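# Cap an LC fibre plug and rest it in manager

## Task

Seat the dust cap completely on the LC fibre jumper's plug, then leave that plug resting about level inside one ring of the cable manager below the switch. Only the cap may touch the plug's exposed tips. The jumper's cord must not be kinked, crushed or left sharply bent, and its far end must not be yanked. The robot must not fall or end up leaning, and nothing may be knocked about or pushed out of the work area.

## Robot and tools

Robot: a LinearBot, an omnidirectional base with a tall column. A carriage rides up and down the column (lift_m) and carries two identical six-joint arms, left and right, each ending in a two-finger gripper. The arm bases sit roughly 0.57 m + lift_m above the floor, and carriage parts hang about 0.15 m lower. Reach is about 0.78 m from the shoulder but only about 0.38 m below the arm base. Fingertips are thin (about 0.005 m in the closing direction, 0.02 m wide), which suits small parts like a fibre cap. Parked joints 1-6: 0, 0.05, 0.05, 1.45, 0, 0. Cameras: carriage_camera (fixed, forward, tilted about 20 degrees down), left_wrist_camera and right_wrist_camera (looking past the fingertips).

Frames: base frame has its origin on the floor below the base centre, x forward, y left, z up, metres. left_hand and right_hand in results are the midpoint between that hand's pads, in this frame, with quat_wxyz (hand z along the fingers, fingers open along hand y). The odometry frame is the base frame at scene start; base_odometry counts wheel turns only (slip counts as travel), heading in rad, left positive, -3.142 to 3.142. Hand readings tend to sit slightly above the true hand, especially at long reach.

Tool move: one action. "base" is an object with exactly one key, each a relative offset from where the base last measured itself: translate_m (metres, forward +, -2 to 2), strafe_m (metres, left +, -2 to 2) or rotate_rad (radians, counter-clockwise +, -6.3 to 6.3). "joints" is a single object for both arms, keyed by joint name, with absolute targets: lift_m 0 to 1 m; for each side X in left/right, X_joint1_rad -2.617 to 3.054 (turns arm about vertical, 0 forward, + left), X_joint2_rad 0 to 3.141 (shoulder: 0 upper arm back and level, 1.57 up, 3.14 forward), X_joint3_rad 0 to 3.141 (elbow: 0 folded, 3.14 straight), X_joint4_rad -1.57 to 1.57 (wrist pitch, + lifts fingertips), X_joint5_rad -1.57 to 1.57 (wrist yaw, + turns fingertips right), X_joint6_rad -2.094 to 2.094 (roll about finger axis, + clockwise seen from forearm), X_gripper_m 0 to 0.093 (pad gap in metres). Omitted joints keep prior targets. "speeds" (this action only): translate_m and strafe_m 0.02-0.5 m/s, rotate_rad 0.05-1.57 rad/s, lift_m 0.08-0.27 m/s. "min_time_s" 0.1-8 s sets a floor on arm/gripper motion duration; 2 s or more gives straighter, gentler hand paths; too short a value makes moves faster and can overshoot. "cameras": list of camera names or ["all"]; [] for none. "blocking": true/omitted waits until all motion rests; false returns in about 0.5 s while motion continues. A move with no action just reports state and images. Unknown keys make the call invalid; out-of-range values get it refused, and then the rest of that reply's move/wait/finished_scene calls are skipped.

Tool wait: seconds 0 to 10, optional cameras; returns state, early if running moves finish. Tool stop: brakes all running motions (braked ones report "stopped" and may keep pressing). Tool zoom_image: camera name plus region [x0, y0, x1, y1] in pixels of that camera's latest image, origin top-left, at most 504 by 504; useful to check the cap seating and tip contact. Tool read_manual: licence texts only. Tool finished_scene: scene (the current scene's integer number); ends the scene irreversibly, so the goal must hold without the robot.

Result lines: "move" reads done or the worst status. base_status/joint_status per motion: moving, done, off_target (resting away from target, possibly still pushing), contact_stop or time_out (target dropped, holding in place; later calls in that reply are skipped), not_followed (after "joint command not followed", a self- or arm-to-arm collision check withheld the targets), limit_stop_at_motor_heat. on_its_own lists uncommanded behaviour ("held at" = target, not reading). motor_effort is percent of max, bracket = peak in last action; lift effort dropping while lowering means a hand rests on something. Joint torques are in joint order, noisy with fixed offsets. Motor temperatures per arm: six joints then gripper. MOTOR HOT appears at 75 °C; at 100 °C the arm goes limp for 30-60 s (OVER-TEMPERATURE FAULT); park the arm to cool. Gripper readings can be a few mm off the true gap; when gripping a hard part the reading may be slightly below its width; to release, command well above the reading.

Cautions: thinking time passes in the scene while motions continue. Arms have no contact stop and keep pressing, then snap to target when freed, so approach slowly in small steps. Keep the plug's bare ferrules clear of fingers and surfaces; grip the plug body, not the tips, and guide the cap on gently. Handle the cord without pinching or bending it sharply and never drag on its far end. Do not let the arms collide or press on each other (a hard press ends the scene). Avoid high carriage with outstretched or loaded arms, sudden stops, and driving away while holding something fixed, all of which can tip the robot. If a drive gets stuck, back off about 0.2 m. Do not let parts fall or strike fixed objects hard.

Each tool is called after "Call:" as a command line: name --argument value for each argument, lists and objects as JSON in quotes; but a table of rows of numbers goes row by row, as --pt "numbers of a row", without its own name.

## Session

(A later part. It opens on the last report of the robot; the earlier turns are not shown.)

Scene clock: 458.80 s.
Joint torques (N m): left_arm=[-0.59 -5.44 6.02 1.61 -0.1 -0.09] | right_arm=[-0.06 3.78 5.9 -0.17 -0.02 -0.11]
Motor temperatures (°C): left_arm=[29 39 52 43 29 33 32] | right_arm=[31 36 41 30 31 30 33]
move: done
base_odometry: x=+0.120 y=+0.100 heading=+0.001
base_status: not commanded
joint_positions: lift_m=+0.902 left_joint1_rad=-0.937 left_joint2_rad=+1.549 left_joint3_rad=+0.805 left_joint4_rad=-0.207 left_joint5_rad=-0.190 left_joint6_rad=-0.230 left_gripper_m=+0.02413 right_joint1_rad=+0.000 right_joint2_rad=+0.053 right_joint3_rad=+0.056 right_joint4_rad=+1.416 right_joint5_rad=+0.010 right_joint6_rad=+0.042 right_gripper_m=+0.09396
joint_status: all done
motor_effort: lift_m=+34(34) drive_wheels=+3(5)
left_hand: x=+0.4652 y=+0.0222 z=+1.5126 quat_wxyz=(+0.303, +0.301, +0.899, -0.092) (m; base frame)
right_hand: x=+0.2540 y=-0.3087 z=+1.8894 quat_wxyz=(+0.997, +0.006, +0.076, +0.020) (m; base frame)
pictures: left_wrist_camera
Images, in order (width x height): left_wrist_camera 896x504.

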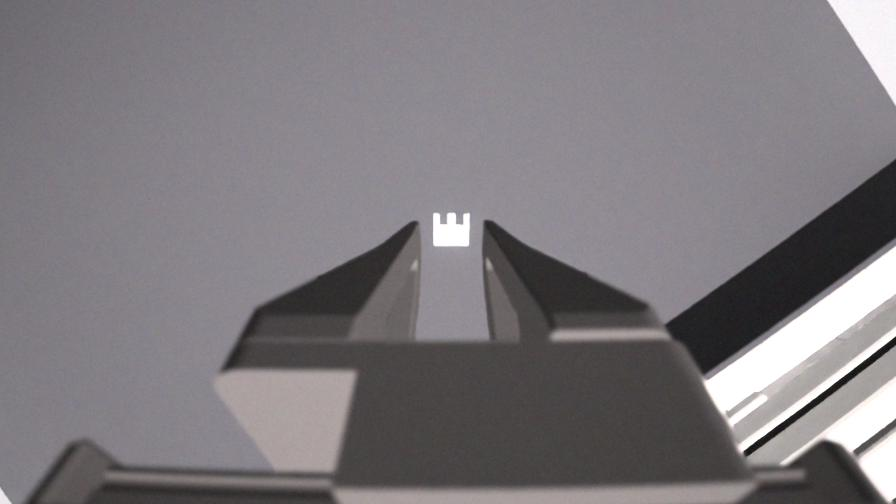

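Call:
move --joints '{"left_gripper_m": 0.008}' --min_time_s 1.5 --cameras '["left_wrist_camera"]'

Call:
zoom_image --camera "left_wrist_camera" --region '[391, 190, 511, 265]'

Scene clock: 466.03 s.
Joint torques (N m): left_arm=[-0.62 -5.41 6.01 1.63 -0.11 -0.09] | right_arm=[-0.03 3.78 5.93 -0.17 -0.02 -0.12]
move: done
base_odometry: x=+0.120 y=+0.100 heading=+0.001
base_status: not commanded
joint_positions: lift_m=+0.902 left_joint1_rad=-0.937 left_joint2_rad=+1.549 left_joint3_rad=+0.805 left_joint4_rad=-0.207 left_joint5_rad=-0.190 left_joint6_rad=-0.230 left_gripper_m=+0.00813 right_joint1_rad=+0.000 right_joint2_rad=+0.053 right_joint3_rad=+0.056 right_joint4_rad=+1.416 right_joint5_rad=+0.010 right_joint6_rad=+0.042 right_gripper_m=+0.09396
joint_status: all done
motor_effort: lift_m=+34(34) drive_wheels=+1(6)
left_hand: x=+0.4652 y=+0.0222 z=+1.5126 quat_wxyz=(+0.303, +0.301, +0.899, -0.092) (m; base frame)
right_hand: x=+0.2540 y=-0.3087 z=+1.8894 quat_wxyz=(+0.997, +0.006, +0.076, +0.020) (m; base frame)
pictures: left_wrist_camera
Images, in order (width x height): left_wrist_camera 896x504.

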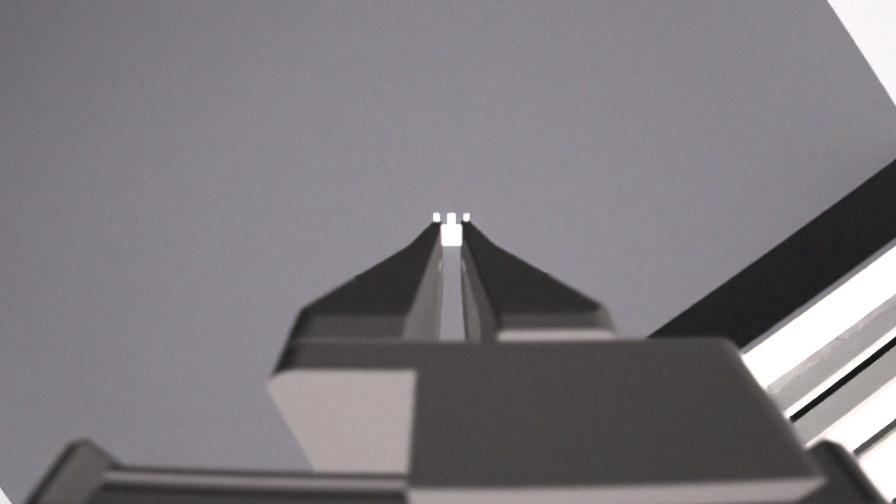

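Scaled by 4.200 from the camera's 896x504 image, which has a finer 1280x720 frame.

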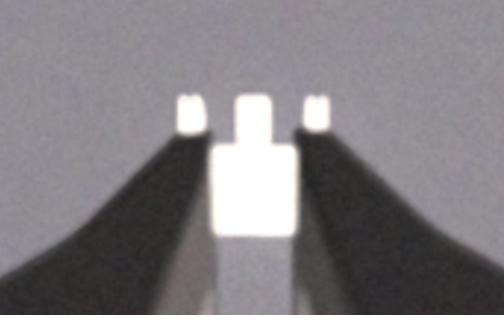

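Call:
move --joints '{"left_gripper_m": 0.026}' --cameras '[]'

Call:
move --joints '{"lift_m": 0.896}' --speeds '{"lift_m": 0.08}' --cameras '["left_wrist_camera"]'

Call:
zoom_image --camera "left_wrist_camera" --region '[391, 190, 511, 265]'

Scene clock: 474.10 s.
Joint torques (N m): left_arm=[-0.59 -5.42 6.01 1.62 -0.11 -0.09] | right_arm=[-0.03 3.79 5.94 -0.17 -0.02 -0.11]
move: done
base_odometry: x=+0.120 y=+0.100 heading=+0.001
base_status: not commanded
joint_positions: lift_m=+0.902 left_joint1_rad=-0.937 left_joint2_rad=+1.549 left_joint3_rad=+0.805 left_joint4_rad=-0.207 left_joint5_rad=-0.190 left_joint6_rad=-0.230 left_gripper_m=+0.02587 right_joint1_rad=+0.000 right_joint2_rad=+0.053 right_joint3_rad=+0.056 right_joint4_rad=+1.416 right_joint5_rad=+0.010 right_joint6_rad=+0.042 right_gripper_m=+0.09396
joint_status: all done
motor_effort: lift_m=+34(34) drive_wheels=+1(4)
left_hand: x=+0.4652 y=+0.0222 z=+1.5126 quat_wxyz=(+0.303, +0.301, +0.899, -0.092) (m; base frame)
right_hand: x=+0.2540 y=-0.3087 z=+1.8894 quat_wxyz=(+0.997, +0.006, +0.076, +0.020) (m; base frame)
pictures: none
No camera images: "cameras" was empty.

Scene clock: 474.53 s.
Joint torques (N m): left_arm=[-0.62 -5.42 6.31 1.57 -0.11 -0.09] | right_arm=[-0.06 3.75 5.93 -0.17 -0.02 -0.11]
move: done
base_odometry: x=+0.120 y=+0.100 heading=+0.001
base_status: not commanded
joint_positions: lift_m=+0.896 left_joint1_rad=-0.937 left_joint2_rad=+1.549 left_joint3_rad=+0.801 left_joint4_rad=-0.202 left_joint5_rad=-0.190 left_joint6_rad=-0.230 left_gripper_m=+0.02587 right_joint1_rad=+0.000 right_joint2_rad=+0.053 right_joint3_rad=+0.056 right_joint4_rad=+1.416 right_joint5_rad=+0.010 right_joint6_rad=+0.042 right_gripper_m=+0.09396
joint_status: all done
motor_effort: lift_m=+35(35) drive_wheels=+2(6)
left_hand: x=+0.4650 y=+0.0225 z=+1.5058 quat_wxyz=(+0.304, +0.301, +0.899, -0.092) (m; base frame)
right_hand: x=+0.2540 y=-0.3087 z=+1.8833 quat_wxyz=(+0.997, +0.006, +0.076, +0.020) (m; base frame)
pictures: left_wrist_camera
Images, in order (width x height): left_wrist_camera 896x504.

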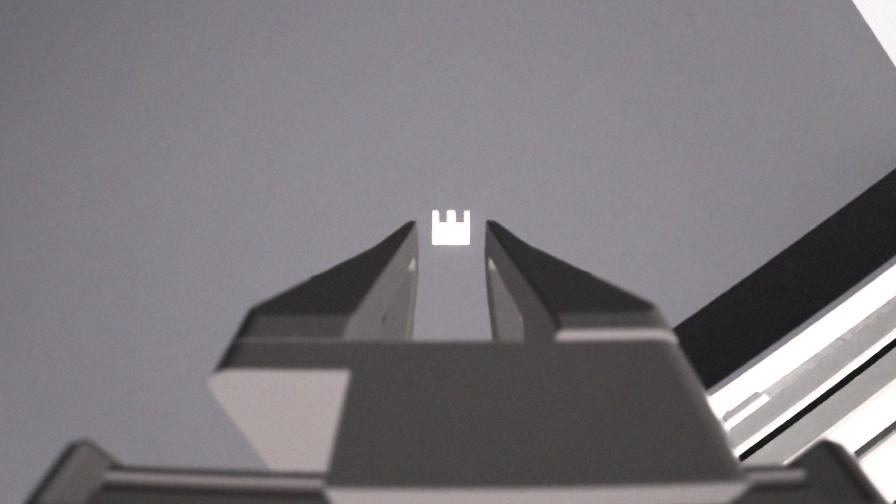

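Scaled by 4.200 from the camera's 896x504 image, which has a finer 1280x720 frame.

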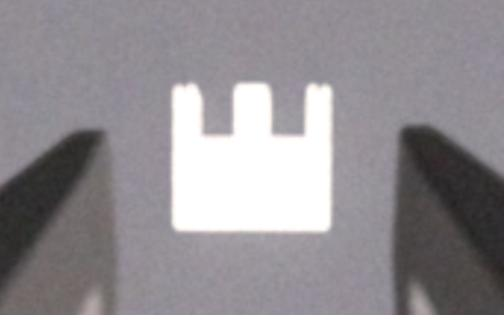

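Call:
move --joints '{"left_gripper_m": 0.009}' --min_time_s 1.5 --cameras '["left_wrist_camera"]'

Call:
zoom_image --camera "left_wrist_camera" --region '[391, 190, 511, 265]'

Scene clock: 482.13 s.
Joint torques (N m): left_arm=[-0.58 -5.42 6.34 1.57 -0.11 -0.09] | right_arm=[-0.05 3.78 5.94 -0.17 -0.02 -0.11]
move: done
base_odometry: x=+0.120 y=+0.100 heading=+0.001
base_status: not commanded
joint_positions: lift_m=+0.896 left_joint1_rad=-0.937 left_joint2_rad=+1.549 left_joint3_rad=+0.801 left_joint4_rad=-0.202 left_joint5_rad=-0.190 left_joint6_rad=-0.230 left_gripper_m=+0.00968 right_joint1_rad=+0.000 right_joint2_rad=+0.053 right_joint3_rad=+0.056 right_joint4_rad=+1.416 right_joint5_rad=+0.010 right_joint6_rad=+0.042 right_gripper_m=+0.09396
joint_status: all done
motor_effort: lift_m=+35(35) drive_wheels=+3(7)
left_hand: x=+0.4650 y=+0.0225 z=+1.5058 quat_wxyz=(+0.304, +0.301, +0.899, -0.092) (m; base frame)
right_hand: x=+0.2540 y=-0.3087 z=+1.8833 quat_wxyz=(+0.997, +0.006, +0.076, +0.020) (m; base frame)
pictures: left_wrist_camera
Images, in order (width x height): left_wrist_camera 896x504.

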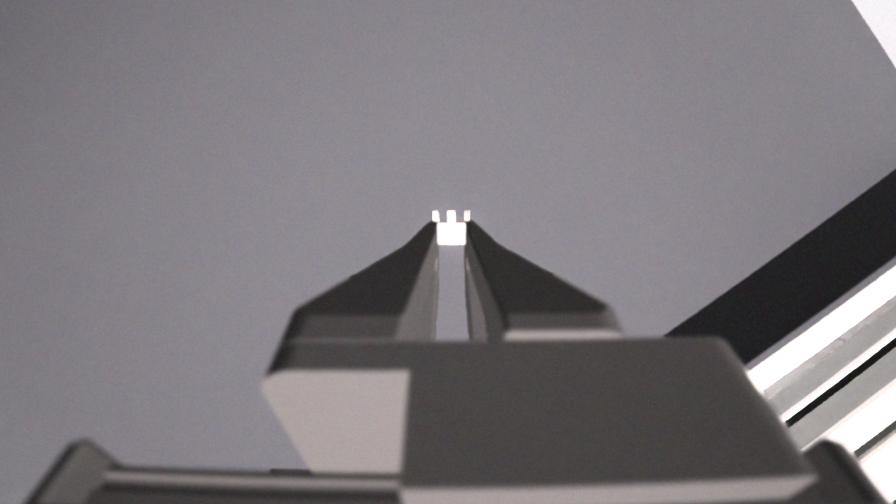

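Scaled by 4.200 from the camera's 896x504 image, which has a finer 1280x720 frame.

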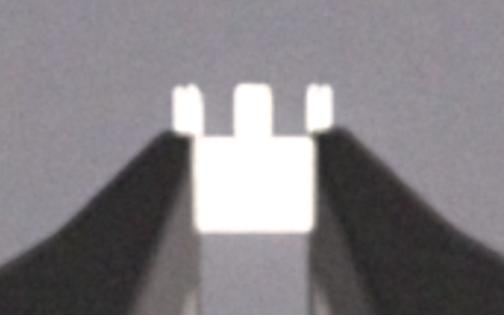

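Call:
move --joints '{"left_gripper_m": 0.028}' --cameras '["left_wrist_camera"]'

Call:
zoom_image --camera "left_wrist_camera" --region '[391, 190, 511, 265]'

Call:
move --joints '{"lift_m": 0.89}' --speeds '{"lift_m": 0.08}' --cameras '["left_wrist_camera"]'

Call:
zoom_image --camera "left_wrist_camera" --region '[391, 190, 511, 265]'

Scene clock: 519.37 s.
Joint torques (N m): left_arm=[-0.59 -5.38 6.35 1.58 -0.11 -0.09] | right_arm=[-0.05 3.79 5.93 -0.17 -0.02 -0.11]
Motor temperatures (°C): left_arm=[29 39 46 42 29 33 33] | right_arm=[31 36 41 30 31 30 33]
move: done
base_odometry: x=+0.120 y=+0.100 heading=+0.001
base_status: not commanded
joint_positions: lift_m=+0.896 left_joint1_rad=-0.937 left_joint2_rad=+1.549 left_joint3_rad=+0.801 left_joint4_rad=-0.202 left_joint5_rad=-0.190 left_joint6_rad=-0.230 left_gripper_m=+0.02789 right_joint1_rad=+0.000 right_joint2_rad=+0.053 right_joint3_rad=+0.056 right_joint4_rad=+1.416 right_joint5_rad=+0.010 right_joint6_rad=+0.042 right_gripper_m=+0.09396
joint_status: all done
motor_effort: lift_m=+35(35) drive_wheels=+3(5)
left_hand: x=+0.4650 y=+0.0225 z=+1.5058 quat_wxyz=(+0.304, +0.301, +0.899, -0.092) (m; base frame)
right_hand: x=+0.2540 y=-0.3087 z=+1.8833 quat_wxyz=(+0.997, +0.006, +0.076, +0.020) (m; base frame)
pictures: left_wrist_camera
Images, in order (width x height): left_wrist_camera 896x504.

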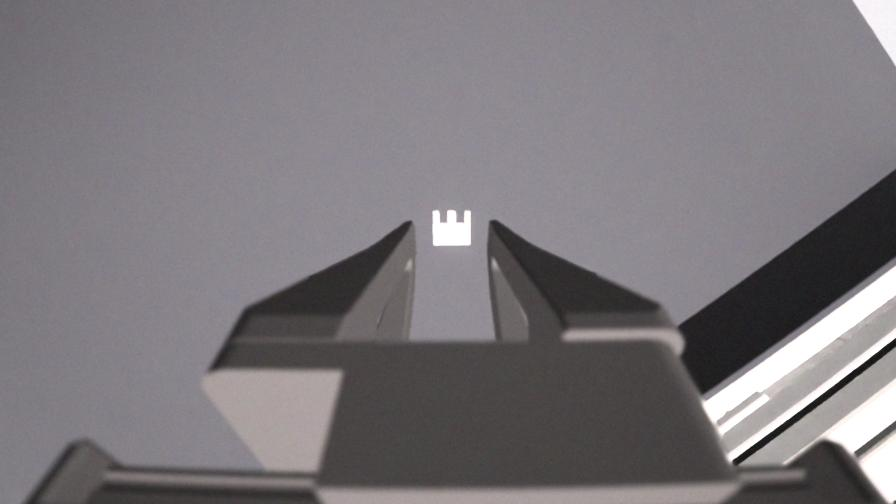

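Scaled by 4.200 from the camera's 896x504 image, which has a finer 1280x720 frame.

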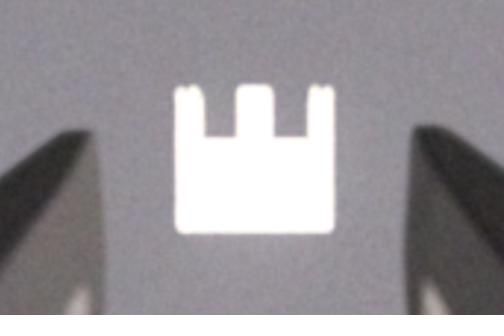

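Scene clock: 519.83 s.
Joint torques (N m): left_arm=[-0.58 -5.42 6.37 1.38 -0.07 -0.06] | right_arm=[-0.05 3.79 5.91 -0.17 -0.02 -0.11]
move: done
base_odometry: x=+0.120 y=+0.100 heading=+0.001
base_status: not commanded
joint_positions: lift_m=+0.890 left_joint1_rad=-0.937 left_joint2_rad=+1.547 left_joint3_rad=+0.801 left_joint4_rad=-0.182 left_joint5_rad=-0.192 left_joint6_rad=-0.232 left_gripper_m=+0.02789 right_joint1_rad=+0.000 right_joint2_rad=+0.053 right_joint3_rad=+0.056 right_joint4_rad=+1.416 right_joint5_rad=+0.010 right_joint6_rad=+0.042 right_gripper_m=+0.09396
joint_status: all done
motor_effort: lift_m=+33(34) drive_wheels=+1(6)
left_hand: x=+0.4677 y=+0.0194 z=+1.5033 quat_wxyz=(+0.312, +0.298, +0.897, -0.098) (m; base frame)
right_hand: x=+0.2540 y=-0.3087 z=+1.8774 quat_wxyz=(+0.997, +0.006, +0.076, +0.020) (m; base frame)
pictures: left_wrist_camera
Images, in order (width x height): left_wrist_camera 896x504.

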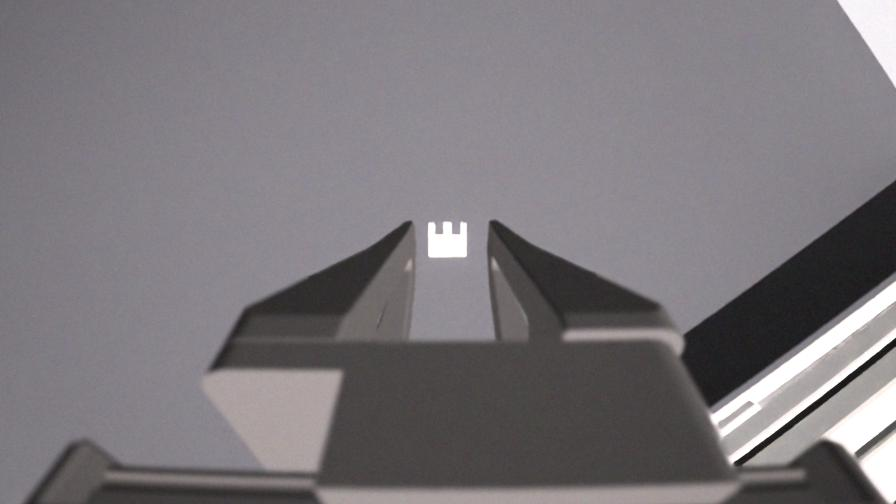

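Scaled by 4.200 from the camera's 896x504 image, which has a finer 1280x720 frame.

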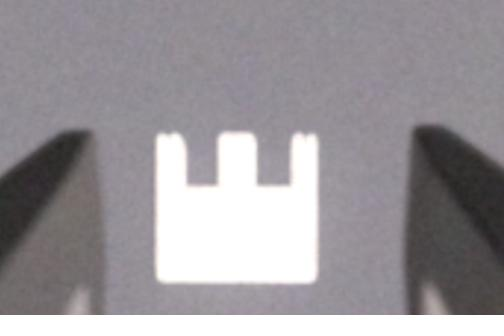

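Call:
move --joints '{"lift_m": 0.894}' --speeds '{"lift_m": 0.08}' --cameras '["left_wrist_camera"]'

Call:
zoom_image --camera "left_wrist_camera" --region '[391, 190, 511, 265]'

Scene clock: 562.90 s.
Joint torques (N m): left_arm=[-0.58 -5.37 6.34 1.47 -0.09 -0.08] | right_arm=[-0.03 3.81 5.91 -0.16 -0.02 -0.11]
move: done
base_odometry: x=+0.120 y=+0.100 heading=+0.001
base_status: not commanded
joint_positions: lift_m=+0.894 left_joint1_rad=-0.937 left_joint2_rad=+1.548 left_joint3_rad=+0.801 left_joint4_rad=-0.191 left_joint5_rad=-0.192 left_joint6_rad=-0.232 left_gripper_m=+0.02789 right_joint1_rad=+0.000 right_joint2_rad=+0.053 right_joint3_rad=+0.056 right_joint4_rad=+1.416 right_joint5_rad=+0.010 right_joint6_rad=+0.042 right_gripper_m=+0.09396
joint_status: all done
motor_effort: lift_m=+35(42) drive_wheels=+2(4)
left_hand: x=+0.4666 y=+0.0208 z=+1.5057 quat_wxyz=(+0.309, +0.299, +0.898, -0.095) (m; base frame)
right_hand: x=+0.2540 y=-0.3087 z=+1.8813 quat_wxyz=(+0.997, +0.006, +0.076, +0.020) (m; base frame)
pictures: left_wrist_camera
Images, in order (width x height): left_wrist_camera 896x504.

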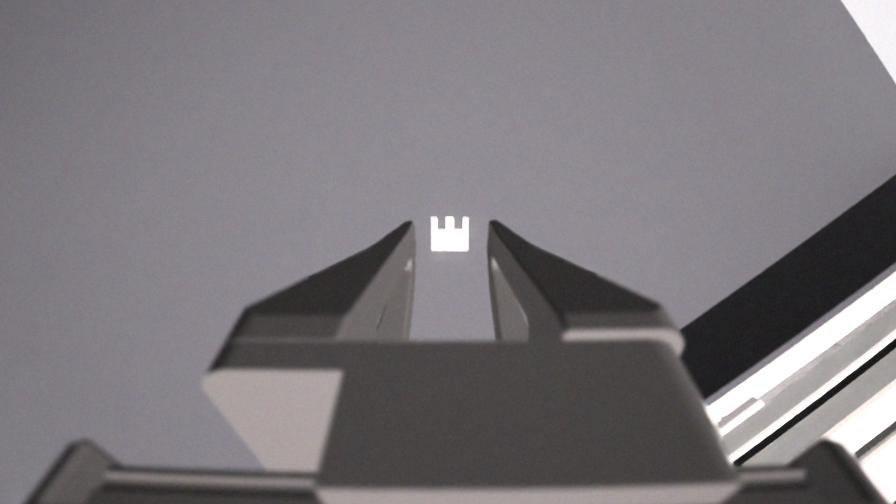

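Scaled by 4.200 from the camera's 896x504 image, which has a finer 1280x720 frame.

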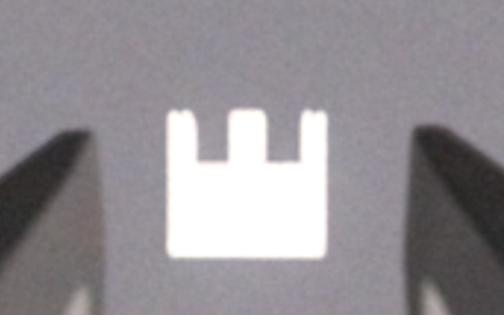

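Call:
move --joints '{"left_gripper_m": 0.006}' --min_time_s 1.5 --cameras '["left_wrist_camera"]'

Call:
zoom_image --camera "left_wrist_camera" --region '[391, 190, 511, 265]'

Scene clock: 574.73 s.
Joint torques (N m): left_arm=[-0.59 -5.39 6.37 1.47 -0.09 -0.07] | right_arm=[-0.03 3.78 5.93 -0.17 -0.02 -0.11]
move: off_target
base_odometry: x=+0.120 y=+0.100 heading=+0.001
base_status: not commanded
joint_positions: lift_m=+0.894 left_joint1_rad=-0.937 left_joint2_rad=+1.548 left_joint3_rad=+0.801 left_joint4_rad=-0.191 left_joint5_rad=-0.192 left_joint6_rad=-0.232 left_gripper_m=+0.01098 right_joint1_rad=+0.000 right_joint2_rad=+0.053 right_joint3_rad=+0.056 right_joint4_rad=+1.416 right_joint5_rad=+0.010 right_joint6_rad=+0.042 right_gripper_m=+0.09396
joint_status: left_gripper_m off_target (ended at +0.01101, target +0.00600)
motor_effort: lift_m=+35(36) drive_wheels=+3(5)
left_hand: x=+0.4666 y=+0.0208 z=+1.5057 quat_wxyz=(+0.309, +0.299, +0.898, -0.095) (m; base frame)
right_hand: x=+0.2540 y=-0.3087 z=+1.8813 quat_wxyz=(+0.997, +0.006, +0.076, +0.020) (m; base frame)
pictures: left_wrist_camera
Images, in order (width x height): left_wrist_camera 896x504.

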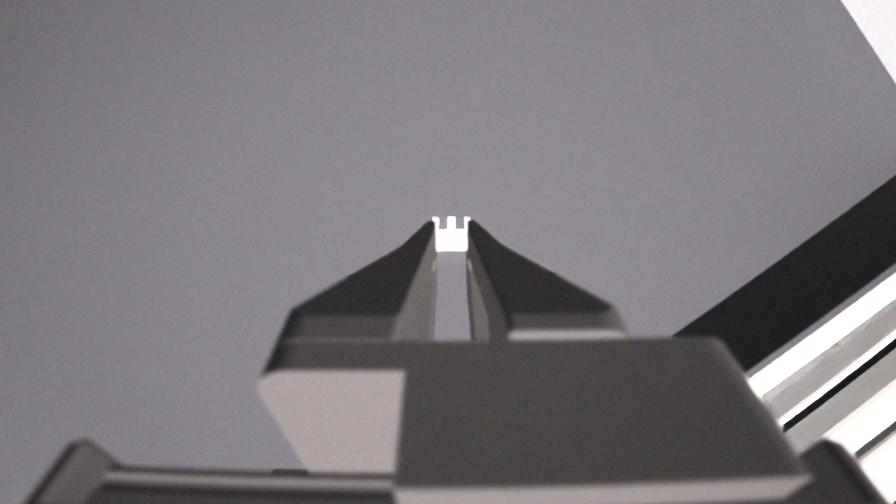

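Scaled by 4.200 from the camera's 896x504 image, which has a finer 1280x720 frame.

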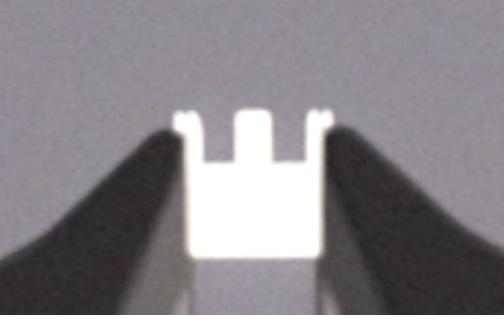

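Call:
move --joints '{"lift_m": 0.93}' --speeds '{"lift_m": 0.1}' --cameras '["left_wrist_camera"]'

Call:
zoom_image --camera "left_wrist_camera" --region '[391, 190, 511, 265]'

Scene clock: 579.83 s.
Joint torques (N m): left_arm=[-0.58 -5.41 6.52 1.5 -0.09 -0.07] | right_arm=[-0.03 3.77 5.9 -0.14 -0.02 -0.11]
move: done
base_odometry: x=+0.120 y=+0.100 heading=+0.001
base_status: not commanded
joint_positions: lift_m=+0.930 left_joint1_rad=-0.937 left_joint2_rad=+1.548 left_joint3_rad=+0.799 left_joint4_rad=-0.194 left_joint5_rad=-0.192 left_joint6_rad=-0.232 left_gripper_m=+0.01097 right_joint1_rad=+0.000 right_joint2_rad=+0.053 right_joint3_rad=+0.056 right_joint4_rad=+1.416 right_joint5_rad=+0.010 right_joint6_rad=+0.042 right_gripper_m=+0.09396
joint_status: all done
motor_effort: lift_m=+35(43) drive_wheels=-2(6)
left_hand: x=+0.4659 y=+0.0219 z=+1.5405 quat_wxyz=(+0.307, +0.299, +0.899, -0.093) (m; base frame)
right_hand: x=+0.2540 y=-0.3087 z=+1.9173 quat_wxyz=(+0.997, +0.006, +0.076, +0.020) (m; base frame)
pictures: left_wrist_camera
Images, in order (width x height): left_wrist_camera 896x504.

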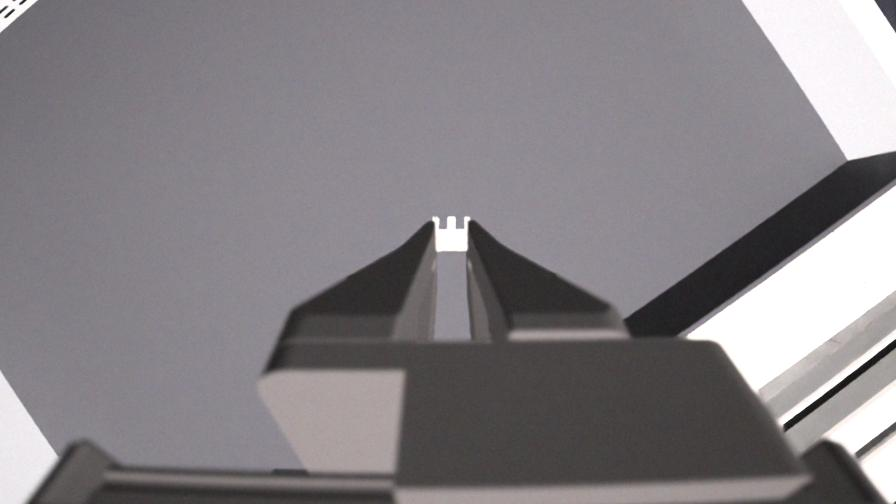

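Scaled by 4.200 from the camera's 896x504 image, which has a finer 1280x720 frame.

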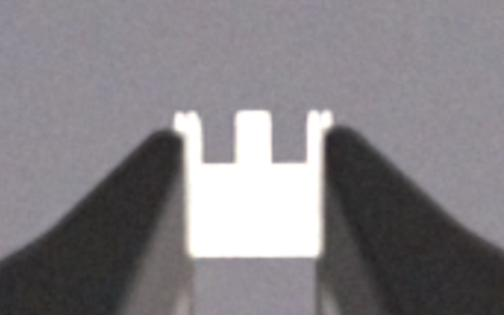

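Call:
move --joints '{"left_joint1_rad": 0.0, "left_joint2_rad": 1.339, "left_joint3_rad": 1.325, "left_joint4_rad": -1.55, "left_joint5_rad": 0.663, "left_joint6_rad": 1.571}' --min_time_s 2.5 --cameras '["left_wrist_camera", "carriage_camera"]'

Call:
zoom_image --camera "left_wrist_camera" --region '[391, 190, 511, 265]'

Scene clock: 630.50 s.
Joint torques (N m): left_arm=[0.7 -5.24 9.58 -0.01 0.56 0.13] | right_arm=[-0.05 3.78 5.91 -0.17 -0.02 -0.11]
move: done
base_odometry: x=+0.120 y=+0.100 heading=+0.001
base_status: not commanded
joint_positions: lift_m=+0.930 left_joint1_rad=-0.008 left_joint2_rad=+1.359 left_joint3_rad=+1.292 left_joint4_rad=-1.538 left_joint5_rad=+0.649 left_joint6_rad=+1.559 left_gripper_m=+0.01096 right_joint1_rad=+0.000 right_joint2_rad=+0.053 right_joint3_rad=+0.056 right_joint4_rad=+1.416 right_joint5_rad=+0.010 right_joint6_rad=+0.042 right_gripper_m=+0.09396
joint_status: all done
motor_effort: lift_m=+35(35) drive_wheels=+5(6)
left_hand: x=+0.4201 y=+0.2002 z=+1.6866 quat_wxyz=(+0.211, +0.665, +0.675, -0.239) (m; base frame)
right_hand: x=+0.2540 y=-0.3087 z=+1.9173 quat_wxyz=(+0.997, +0.006, +0.076, +0.020) (m; base frame)
pictures: carriage_camera, left_wrist_camera
Images, in order (width x height): carriage_camera 896x504, left_wrist_camera 896x504.

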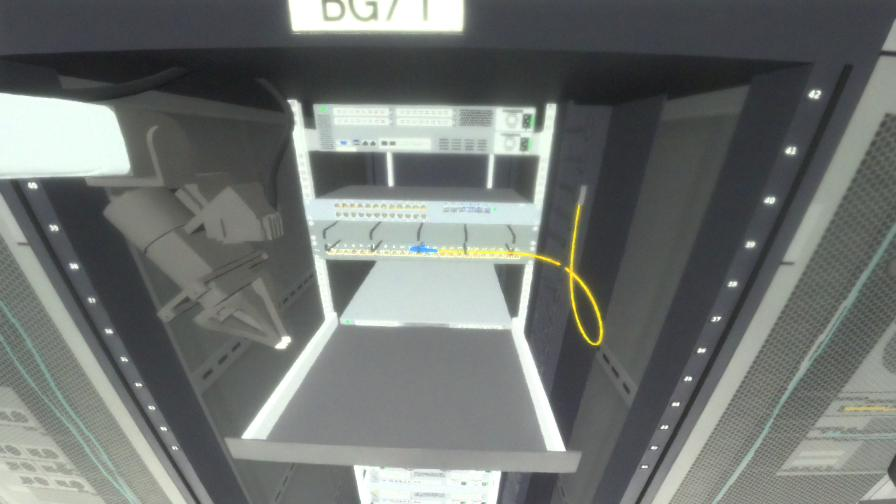

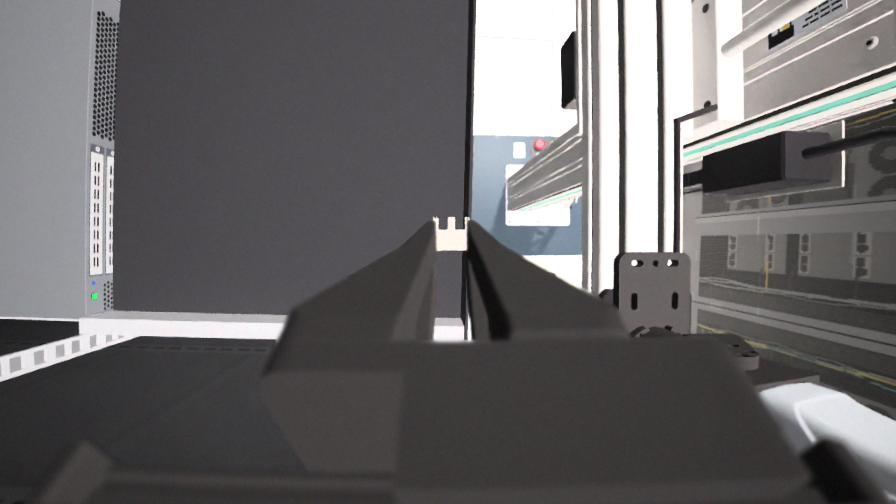

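Scaled by 4.200 from the camera's 896x504 image, which has a finer 1280x720 frame.

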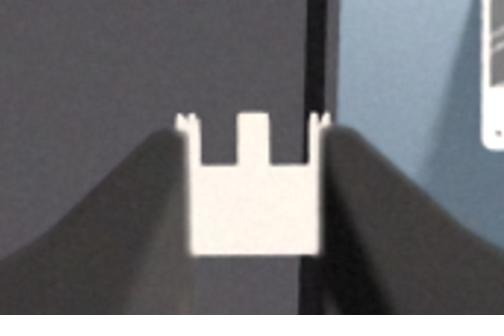

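Call:
zoom_image --camera "carriage_camera" --region '[390, 215, 470, 265]'

Call:
move --joints '{"right_joint1_rad": 1.09, "right_joint2_rad": 0.3, "right_joint3_rad": 0.05, "right_joint4_rad": 1.45, "right_joint5_rad": 0.0, "right_joint6_rad": 0.0, "right_gripper_m": 0.05}' --min_time_s 1.5 --cameras '[]'

Call:
move --joints '{"right_joint1_rad": 1.09, "right_joint2_rad": 1.72, "right_joint3_rad": 0.7, "right_joint4_rad": 1.02, "right_joint5_rad": 0.918, "right_joint6_rad": 1.57, "right_gripper_m": 0.05}' --min_time_s 2.5 --cameras '["right_wrist_camera", "carriage_camera"]'

Scaled by 6.300 from the camera's 896x504 image, which has a finer 1280x720 frame.

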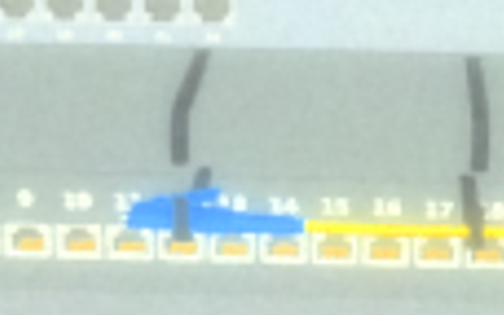

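Scene clock: 639.13 s.
Joint torques (N m): left_arm=[0.68 -5.27 9.59 -0.02 0.55 0.13] | right_arm=[0.5 3.82 6 0.53 -0.1 -0.22]
move: done
base_odometry: x=+0.120 y=+0.100 heading=+0.001
base_status: not commanded
joint_positions: lift_m=+0.930 left_joint1_rad=-0.008 left_joint2_rad=+1.359 left_joint3_rad=+1.292 left_joint4_rad=-1.540 left_joint5_rad=+0.650 left_joint6_rad=+1.560 left_gripper_m=+0.01096 right_joint1_rad=+1.085 right_joint2_rad=+0.289 right_joint3_rad=+0.056 right_joint4_rad=+1.442 right_joint5_rad=+0.008 right_joint6_rad=+0.010 right_gripper_m=+0.05013
joint_status: all done
motor_effort: lift_m=+35(35) drive_wheels=+2(5)
left_hand: x=+0.4196 y=+0.2000 z=+1.6868 quat_wxyz=(+0.211, +0.665, +0.675, -0.240) (m; base frame)
right_hand: x=+0.2666 y=-0.2128 z=+1.9064 quat_wxyz=(+0.840, -0.089, +0.157, +0.511) (m; base frame)
pictures: none
No camera images: "cameras" was empty.

Scene clock: 642.03 s.
Joint torques (N m): left_arm=[0.72 -5.23 9.59 0.02 0.54 0.11] | right_arm=[0.5 -6.32 7.91 2 0.11 -0.07]
move: done
base_odometry: x=+0.120 y=+0.100 heading=+0.001
base_status: not commanded
joint_positions: lift_m=+0.930 left_joint1_rad=-0.008 left_joint2_rad=+1.359 left_joint3_rad=+1.292 left_joint4_rad=-1.543 left_joint5_rad=+0.652 left_joint6_rad=+1.560 left_gripper_m=+0.01096 right_joint1_rad=+1.085 right_joint2_rad=+1.705 right_joint3_rad=+0.678 right_joint4_rad=+1.037 right_joint5_rad=+0.907 right_joint6_rad=+1.558 right_gripper_m=+0.05013
joint_status: all done
motor_effort: lift_m=+35(35) drive_wheels=+2(6)
left_hand: x=+0.4190 y=+0.1998 z=+1.6870 quat_wxyz=(+0.211, +0.664, +0.675, -0.242) (m; base frame)
right_hand: x=+0.5302 y=-0.0044 z=+1.6822 quat_wxyz=(+0.457, +0.451, +0.542, +0.543) (m; base frame)
pictures: carriage_camera, right_wrist_camera
Images, in order (width x height): carriage_camera 896x504, right_wrist_camera 896x504.

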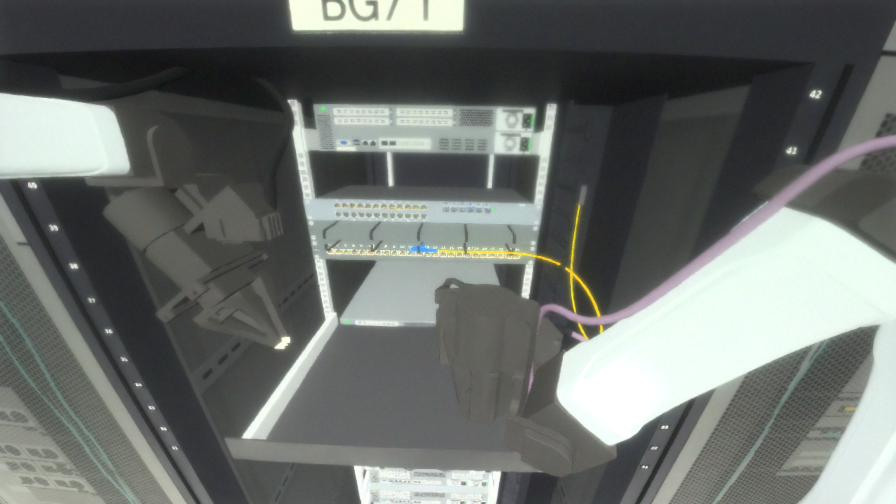

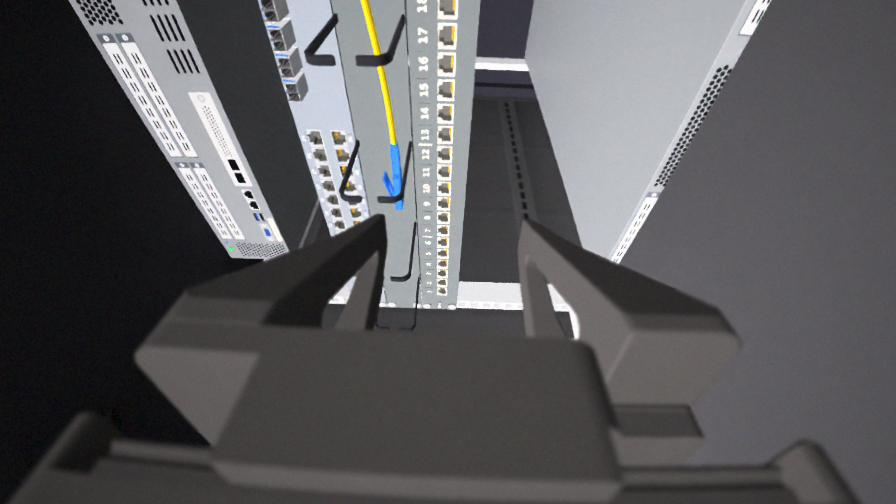

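Call:
zoom_image --camera "right_wrist_camera" --region '[330, 90, 450, 230]'

Call:
zoom_image --camera "carriage_camera" --region '[390, 215, 470, 265]'

Scaled by 3.600 from the camera's 896x504 image, which has a finer 1280x720 frame.

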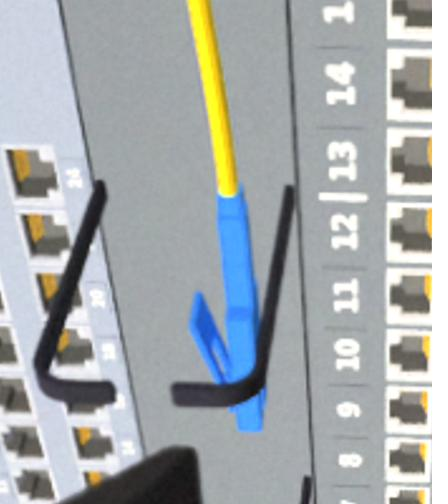

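Scaled by 6.300 from the camera's 896x504 image, which has a finer 1280x720 frame.

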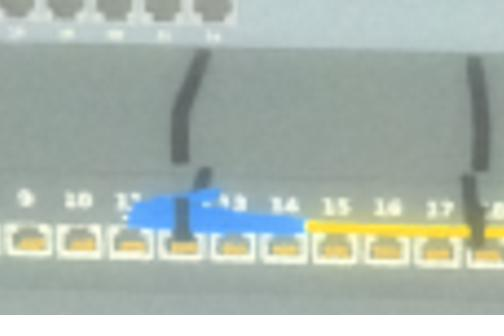

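Call:
zoom_image --camera "right_wrist_camera" --region '[375, 160, 425, 220]'

Scaled by 8.400 from the camera's 896x504 image, which has a finer 1280x720 frame.

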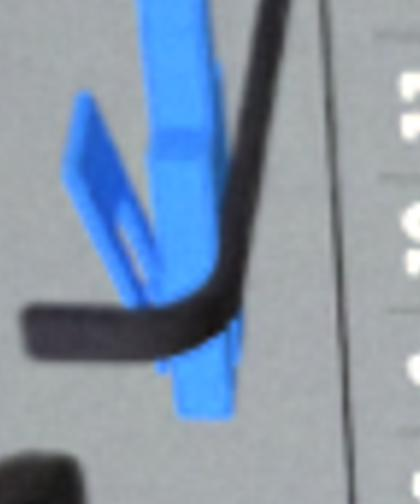

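Call:
move --joints '{"lift_m": 1.0, "right_joint1_rad": 0.994, "right_joint2_rad": 1.878, "right_joint3_rad": 0.68, "right_joint4_rad": 1.19, "right_joint5_rad": 0.70, "right_joint6_rad": 1.58, "right_gripper_m": 0.035}' --min_time_s 2 --cameras '["right_wrist_camera", "carriage_camera"]'

Call:
zoom_image --camera "right_wrist_camera" --region '[380, 80, 520, 240]'

Scene clock: 697.83 s.
Joint torques (N m): left_arm=[0.9 -5.53 17.85 -0.2 0.47 0.12] | right_arm=[-0.66 -7.06 4.89 2.39 -0.11 -0.09]
Motor temperatures (°C): left_arm=[29 39 56 37 30 33 35] | right_arm=[31 37 44 37 31 30 33]
move: done
base_odometry: x=+0.120 y=+0.100 heading=+0.001
base_status: not commanded
joint_positions: lift_m=+0.999 left_joint1_rad=-0.010 left_joint2_rad=+1.363 left_joint3_rad=+1.196 left_joint4_rad=-1.546 left_joint5_rad=+0.660 left_joint6_rad=+1.561 left_gripper_m=+0.01096 right_joint1_rad=+1.000 right_joint2_rad=+1.862 right_joint3_rad=+0.685 right_joint4_rad=+1.188 right_joint5_rad=+0.710 right_joint6_rad=+1.569 right_gripper_m=+0.03514
joint_status: all done
motor_effort: lift_m=+48(49) drive_wheels=+6(13)
left_hand: x=+0.4014 y=+0.1984 z=+1.7340 quat_wxyz=(+0.179, +0.651, +0.683, -0.278) (m; base frame)
right_hand: x=+0.5546 y=+0.0114 z=+1.7186 quat_wxyz=(+0.423, +0.422, +0.563, +0.571) (m; base frame)
pictures: carriage_camera, right_wrist_camera
Images, in order (width x height): carriage_camera 896x504, right_wrist_camera 896x504.

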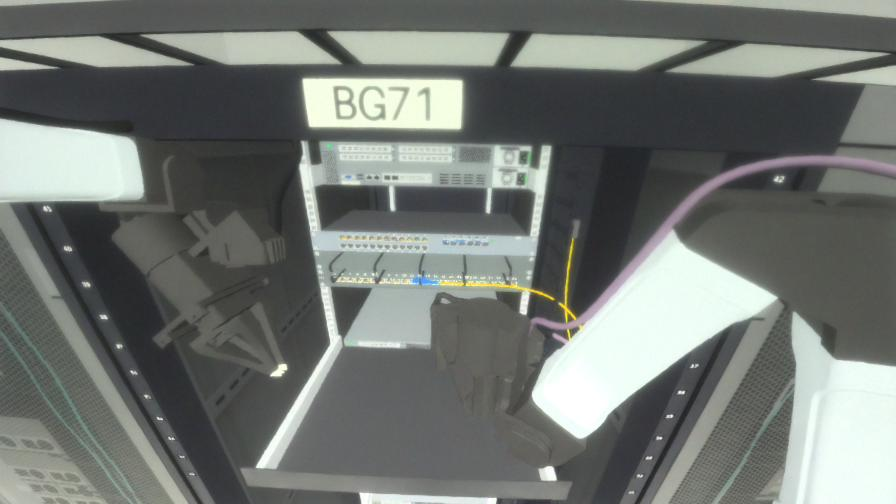

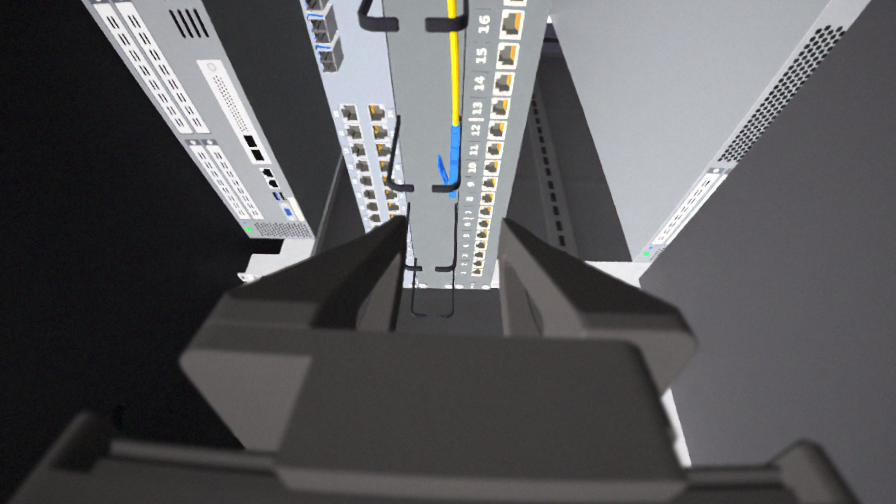

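Scaled by 3.150 from the camera's 896x504 image, which has a finer 1280x720 frame.

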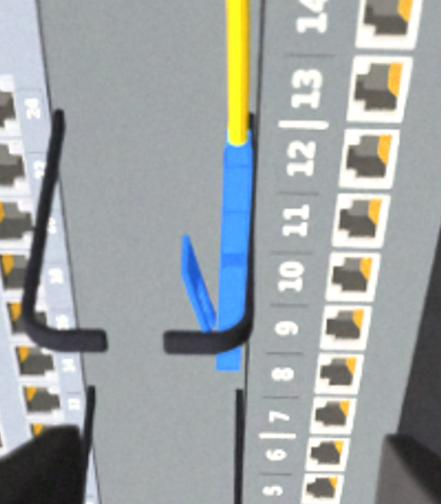

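Call:
move --joints '{"left_joint1_rad": -0.21, "left_joint2_rad": 1.414, "left_joint3_rad": 1.03, "left_joint4_rad": -1.016, "left_joint5_rad": 0.646, "left_joint6_rad": 1.306}' --min_time_s 1.5 --cameras '["left_wrist_camera", "right_wrist_camera", "carriage_camera"]'

Scene clock: 721.47 s.
Joint torques (N m): left_arm=[-0.58 -3.63 5.81 0.69 0.31 -0.09] | right_arm=[-0.64 -7.05 4.88 2.35 -0.09 -0.1]
Motor temperatures (°C): left_arm=[29 39 71 36 30 33 35] | right_arm=[31 38 43 38 31 30 33]
move: done
base_odometry: x=+0.120 y=+0.100 heading=+0.001
base_status: not commanded
joint_positions: lift_m=+1.000 left_joint1_rad=-0.202 left_joint2_rad=+1.404 left_joint3_rad=+1.046 left_joint4_rad=-1.030 left_joint5_rad=+0.659 left_joint6_rad=+1.318 left_gripper_m=+0.01096 right_joint1_rad=+1.000 right_joint2_rad=+1.862 right_joint3_rad=+0.685 right_joint4_rad=+1.189 right_joint5_rad=+0.709 right_joint6_rad=+1.569 right_gripper_m=+0.03514
joint_status: all done
motor_effort: lift_m=+38(48) drive_wheels=+4(11)
left_hand: x=+0.4535 y=+0.1494 z=+1.6899 quat_wxyz=(+0.244, +0.671, +0.663, -0.228) (m; base frame)
right_hand: x=+0.5545 y=+0.0116 z=+1.7197 quat_wxyz=(+0.422, +0.422, +0.563, +0.571) (m; base frame)
pictures: carriage_camera, left_wrist_camera, right_wrist_camera
Images, in order (width x height): carriage_camera 896x504, left_wrist_camera 896x504, right_wrist_camera 896x504.

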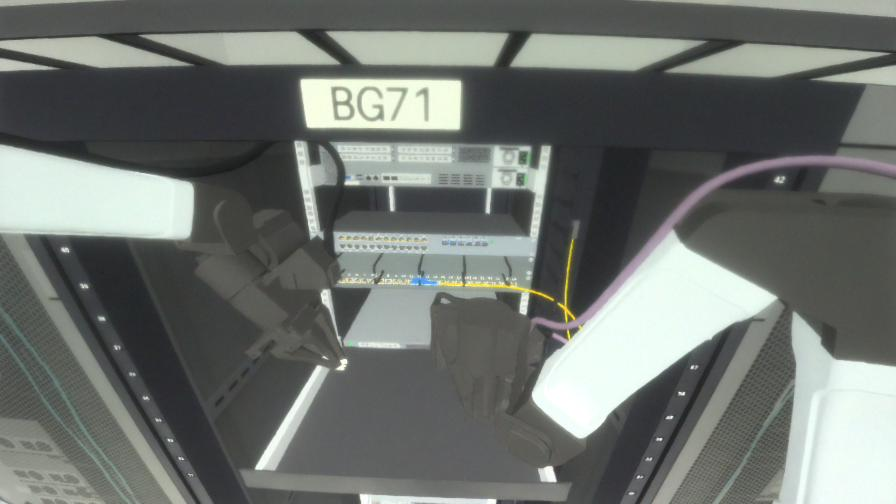

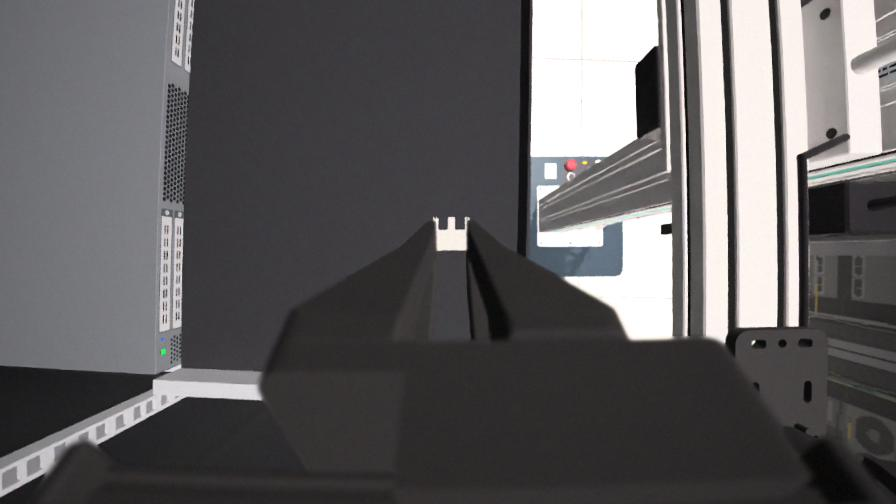

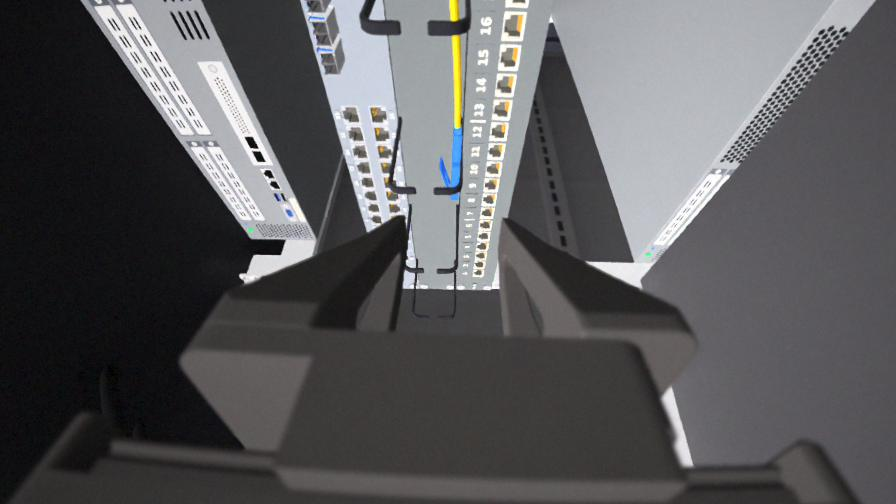

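Call:
move --joints '{"right_joint1_rad": 0.915, "right_joint2_rad": 1.989, "right_joint3_rad": 0.886, "right_joint4_rad": 1.10, "right_joint5_rad": 0.621, "right_joint6_rad": 1.58, "right_gripper_m": 0.03}' --min_time_s 1.5 --cameras '["right_wrist_camera"]'

Call:
zoom_image --camera "right_wrist_camera" --region '[381, 100, 521, 260]'

Scene clock: 746.53 s.
Joint torques (N m): left_arm=[-0.59 -3.66 5.82 0.7 0.32 -0.1] | right_arm=[-0.64 -8.28 7.61 2.19 -0.08 -0.09]
Motor temperatures (°C): left_arm=[29 39 60 36 29 33 35] | right_arm=[31 38 43 40 31 30 33]
move: done
base_odometry: x=+0.120 y=+0.100 heading=+0.001
base_status: not commanded
joint_positions: lift_m=+1.000 left_joint1_rad=-0.202 left_joint2_rad=+1.404 left_joint3_rad=+1.046 left_joint4_rad=-1.029 left_joint5_rad=+0.658 left_joint6_rad=+1.317 left_gripper_m=+0.01096 right_joint1_rad=+0.921 right_joint2_rad=+1.971 right_joint3_rad=+0.865 right_joint4_rad=+1.118 right_joint5_rad=+0.631 right_joint6_rad=+1.569 right_gripper_m=+0.03013
joint_status: all done
motor_effort: lift_m=+38(38) drive_wheels=+5(8)
left_hand: x=+0.4538 y=+0.1494 z=+1.6899 quat_wxyz=(+0.244, +0.670, +0.663, -0.227) (m; base frame)
right_hand: x=+0.6000 y=+0.0296 z=+1.7211 quat_wxyz=(+0.423, +0.422, +0.563, +0.571) (m; base frame)
pictures: right_wrist_camera
Images, in order (width x height): right_wrist_camera 896x504.

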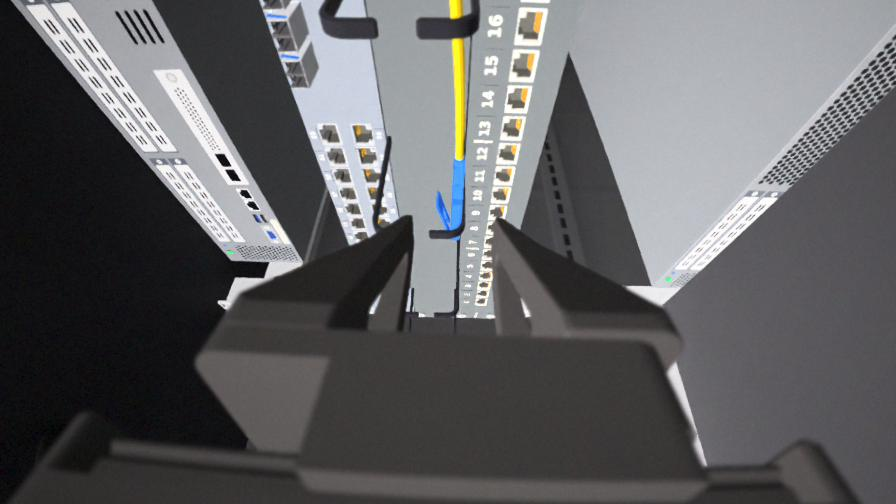

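Scaled by 3.150 from the camera's 896x504 image, which has a finer 1280x720 frame.

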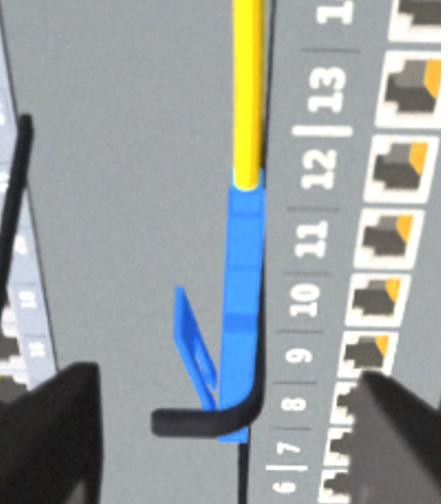

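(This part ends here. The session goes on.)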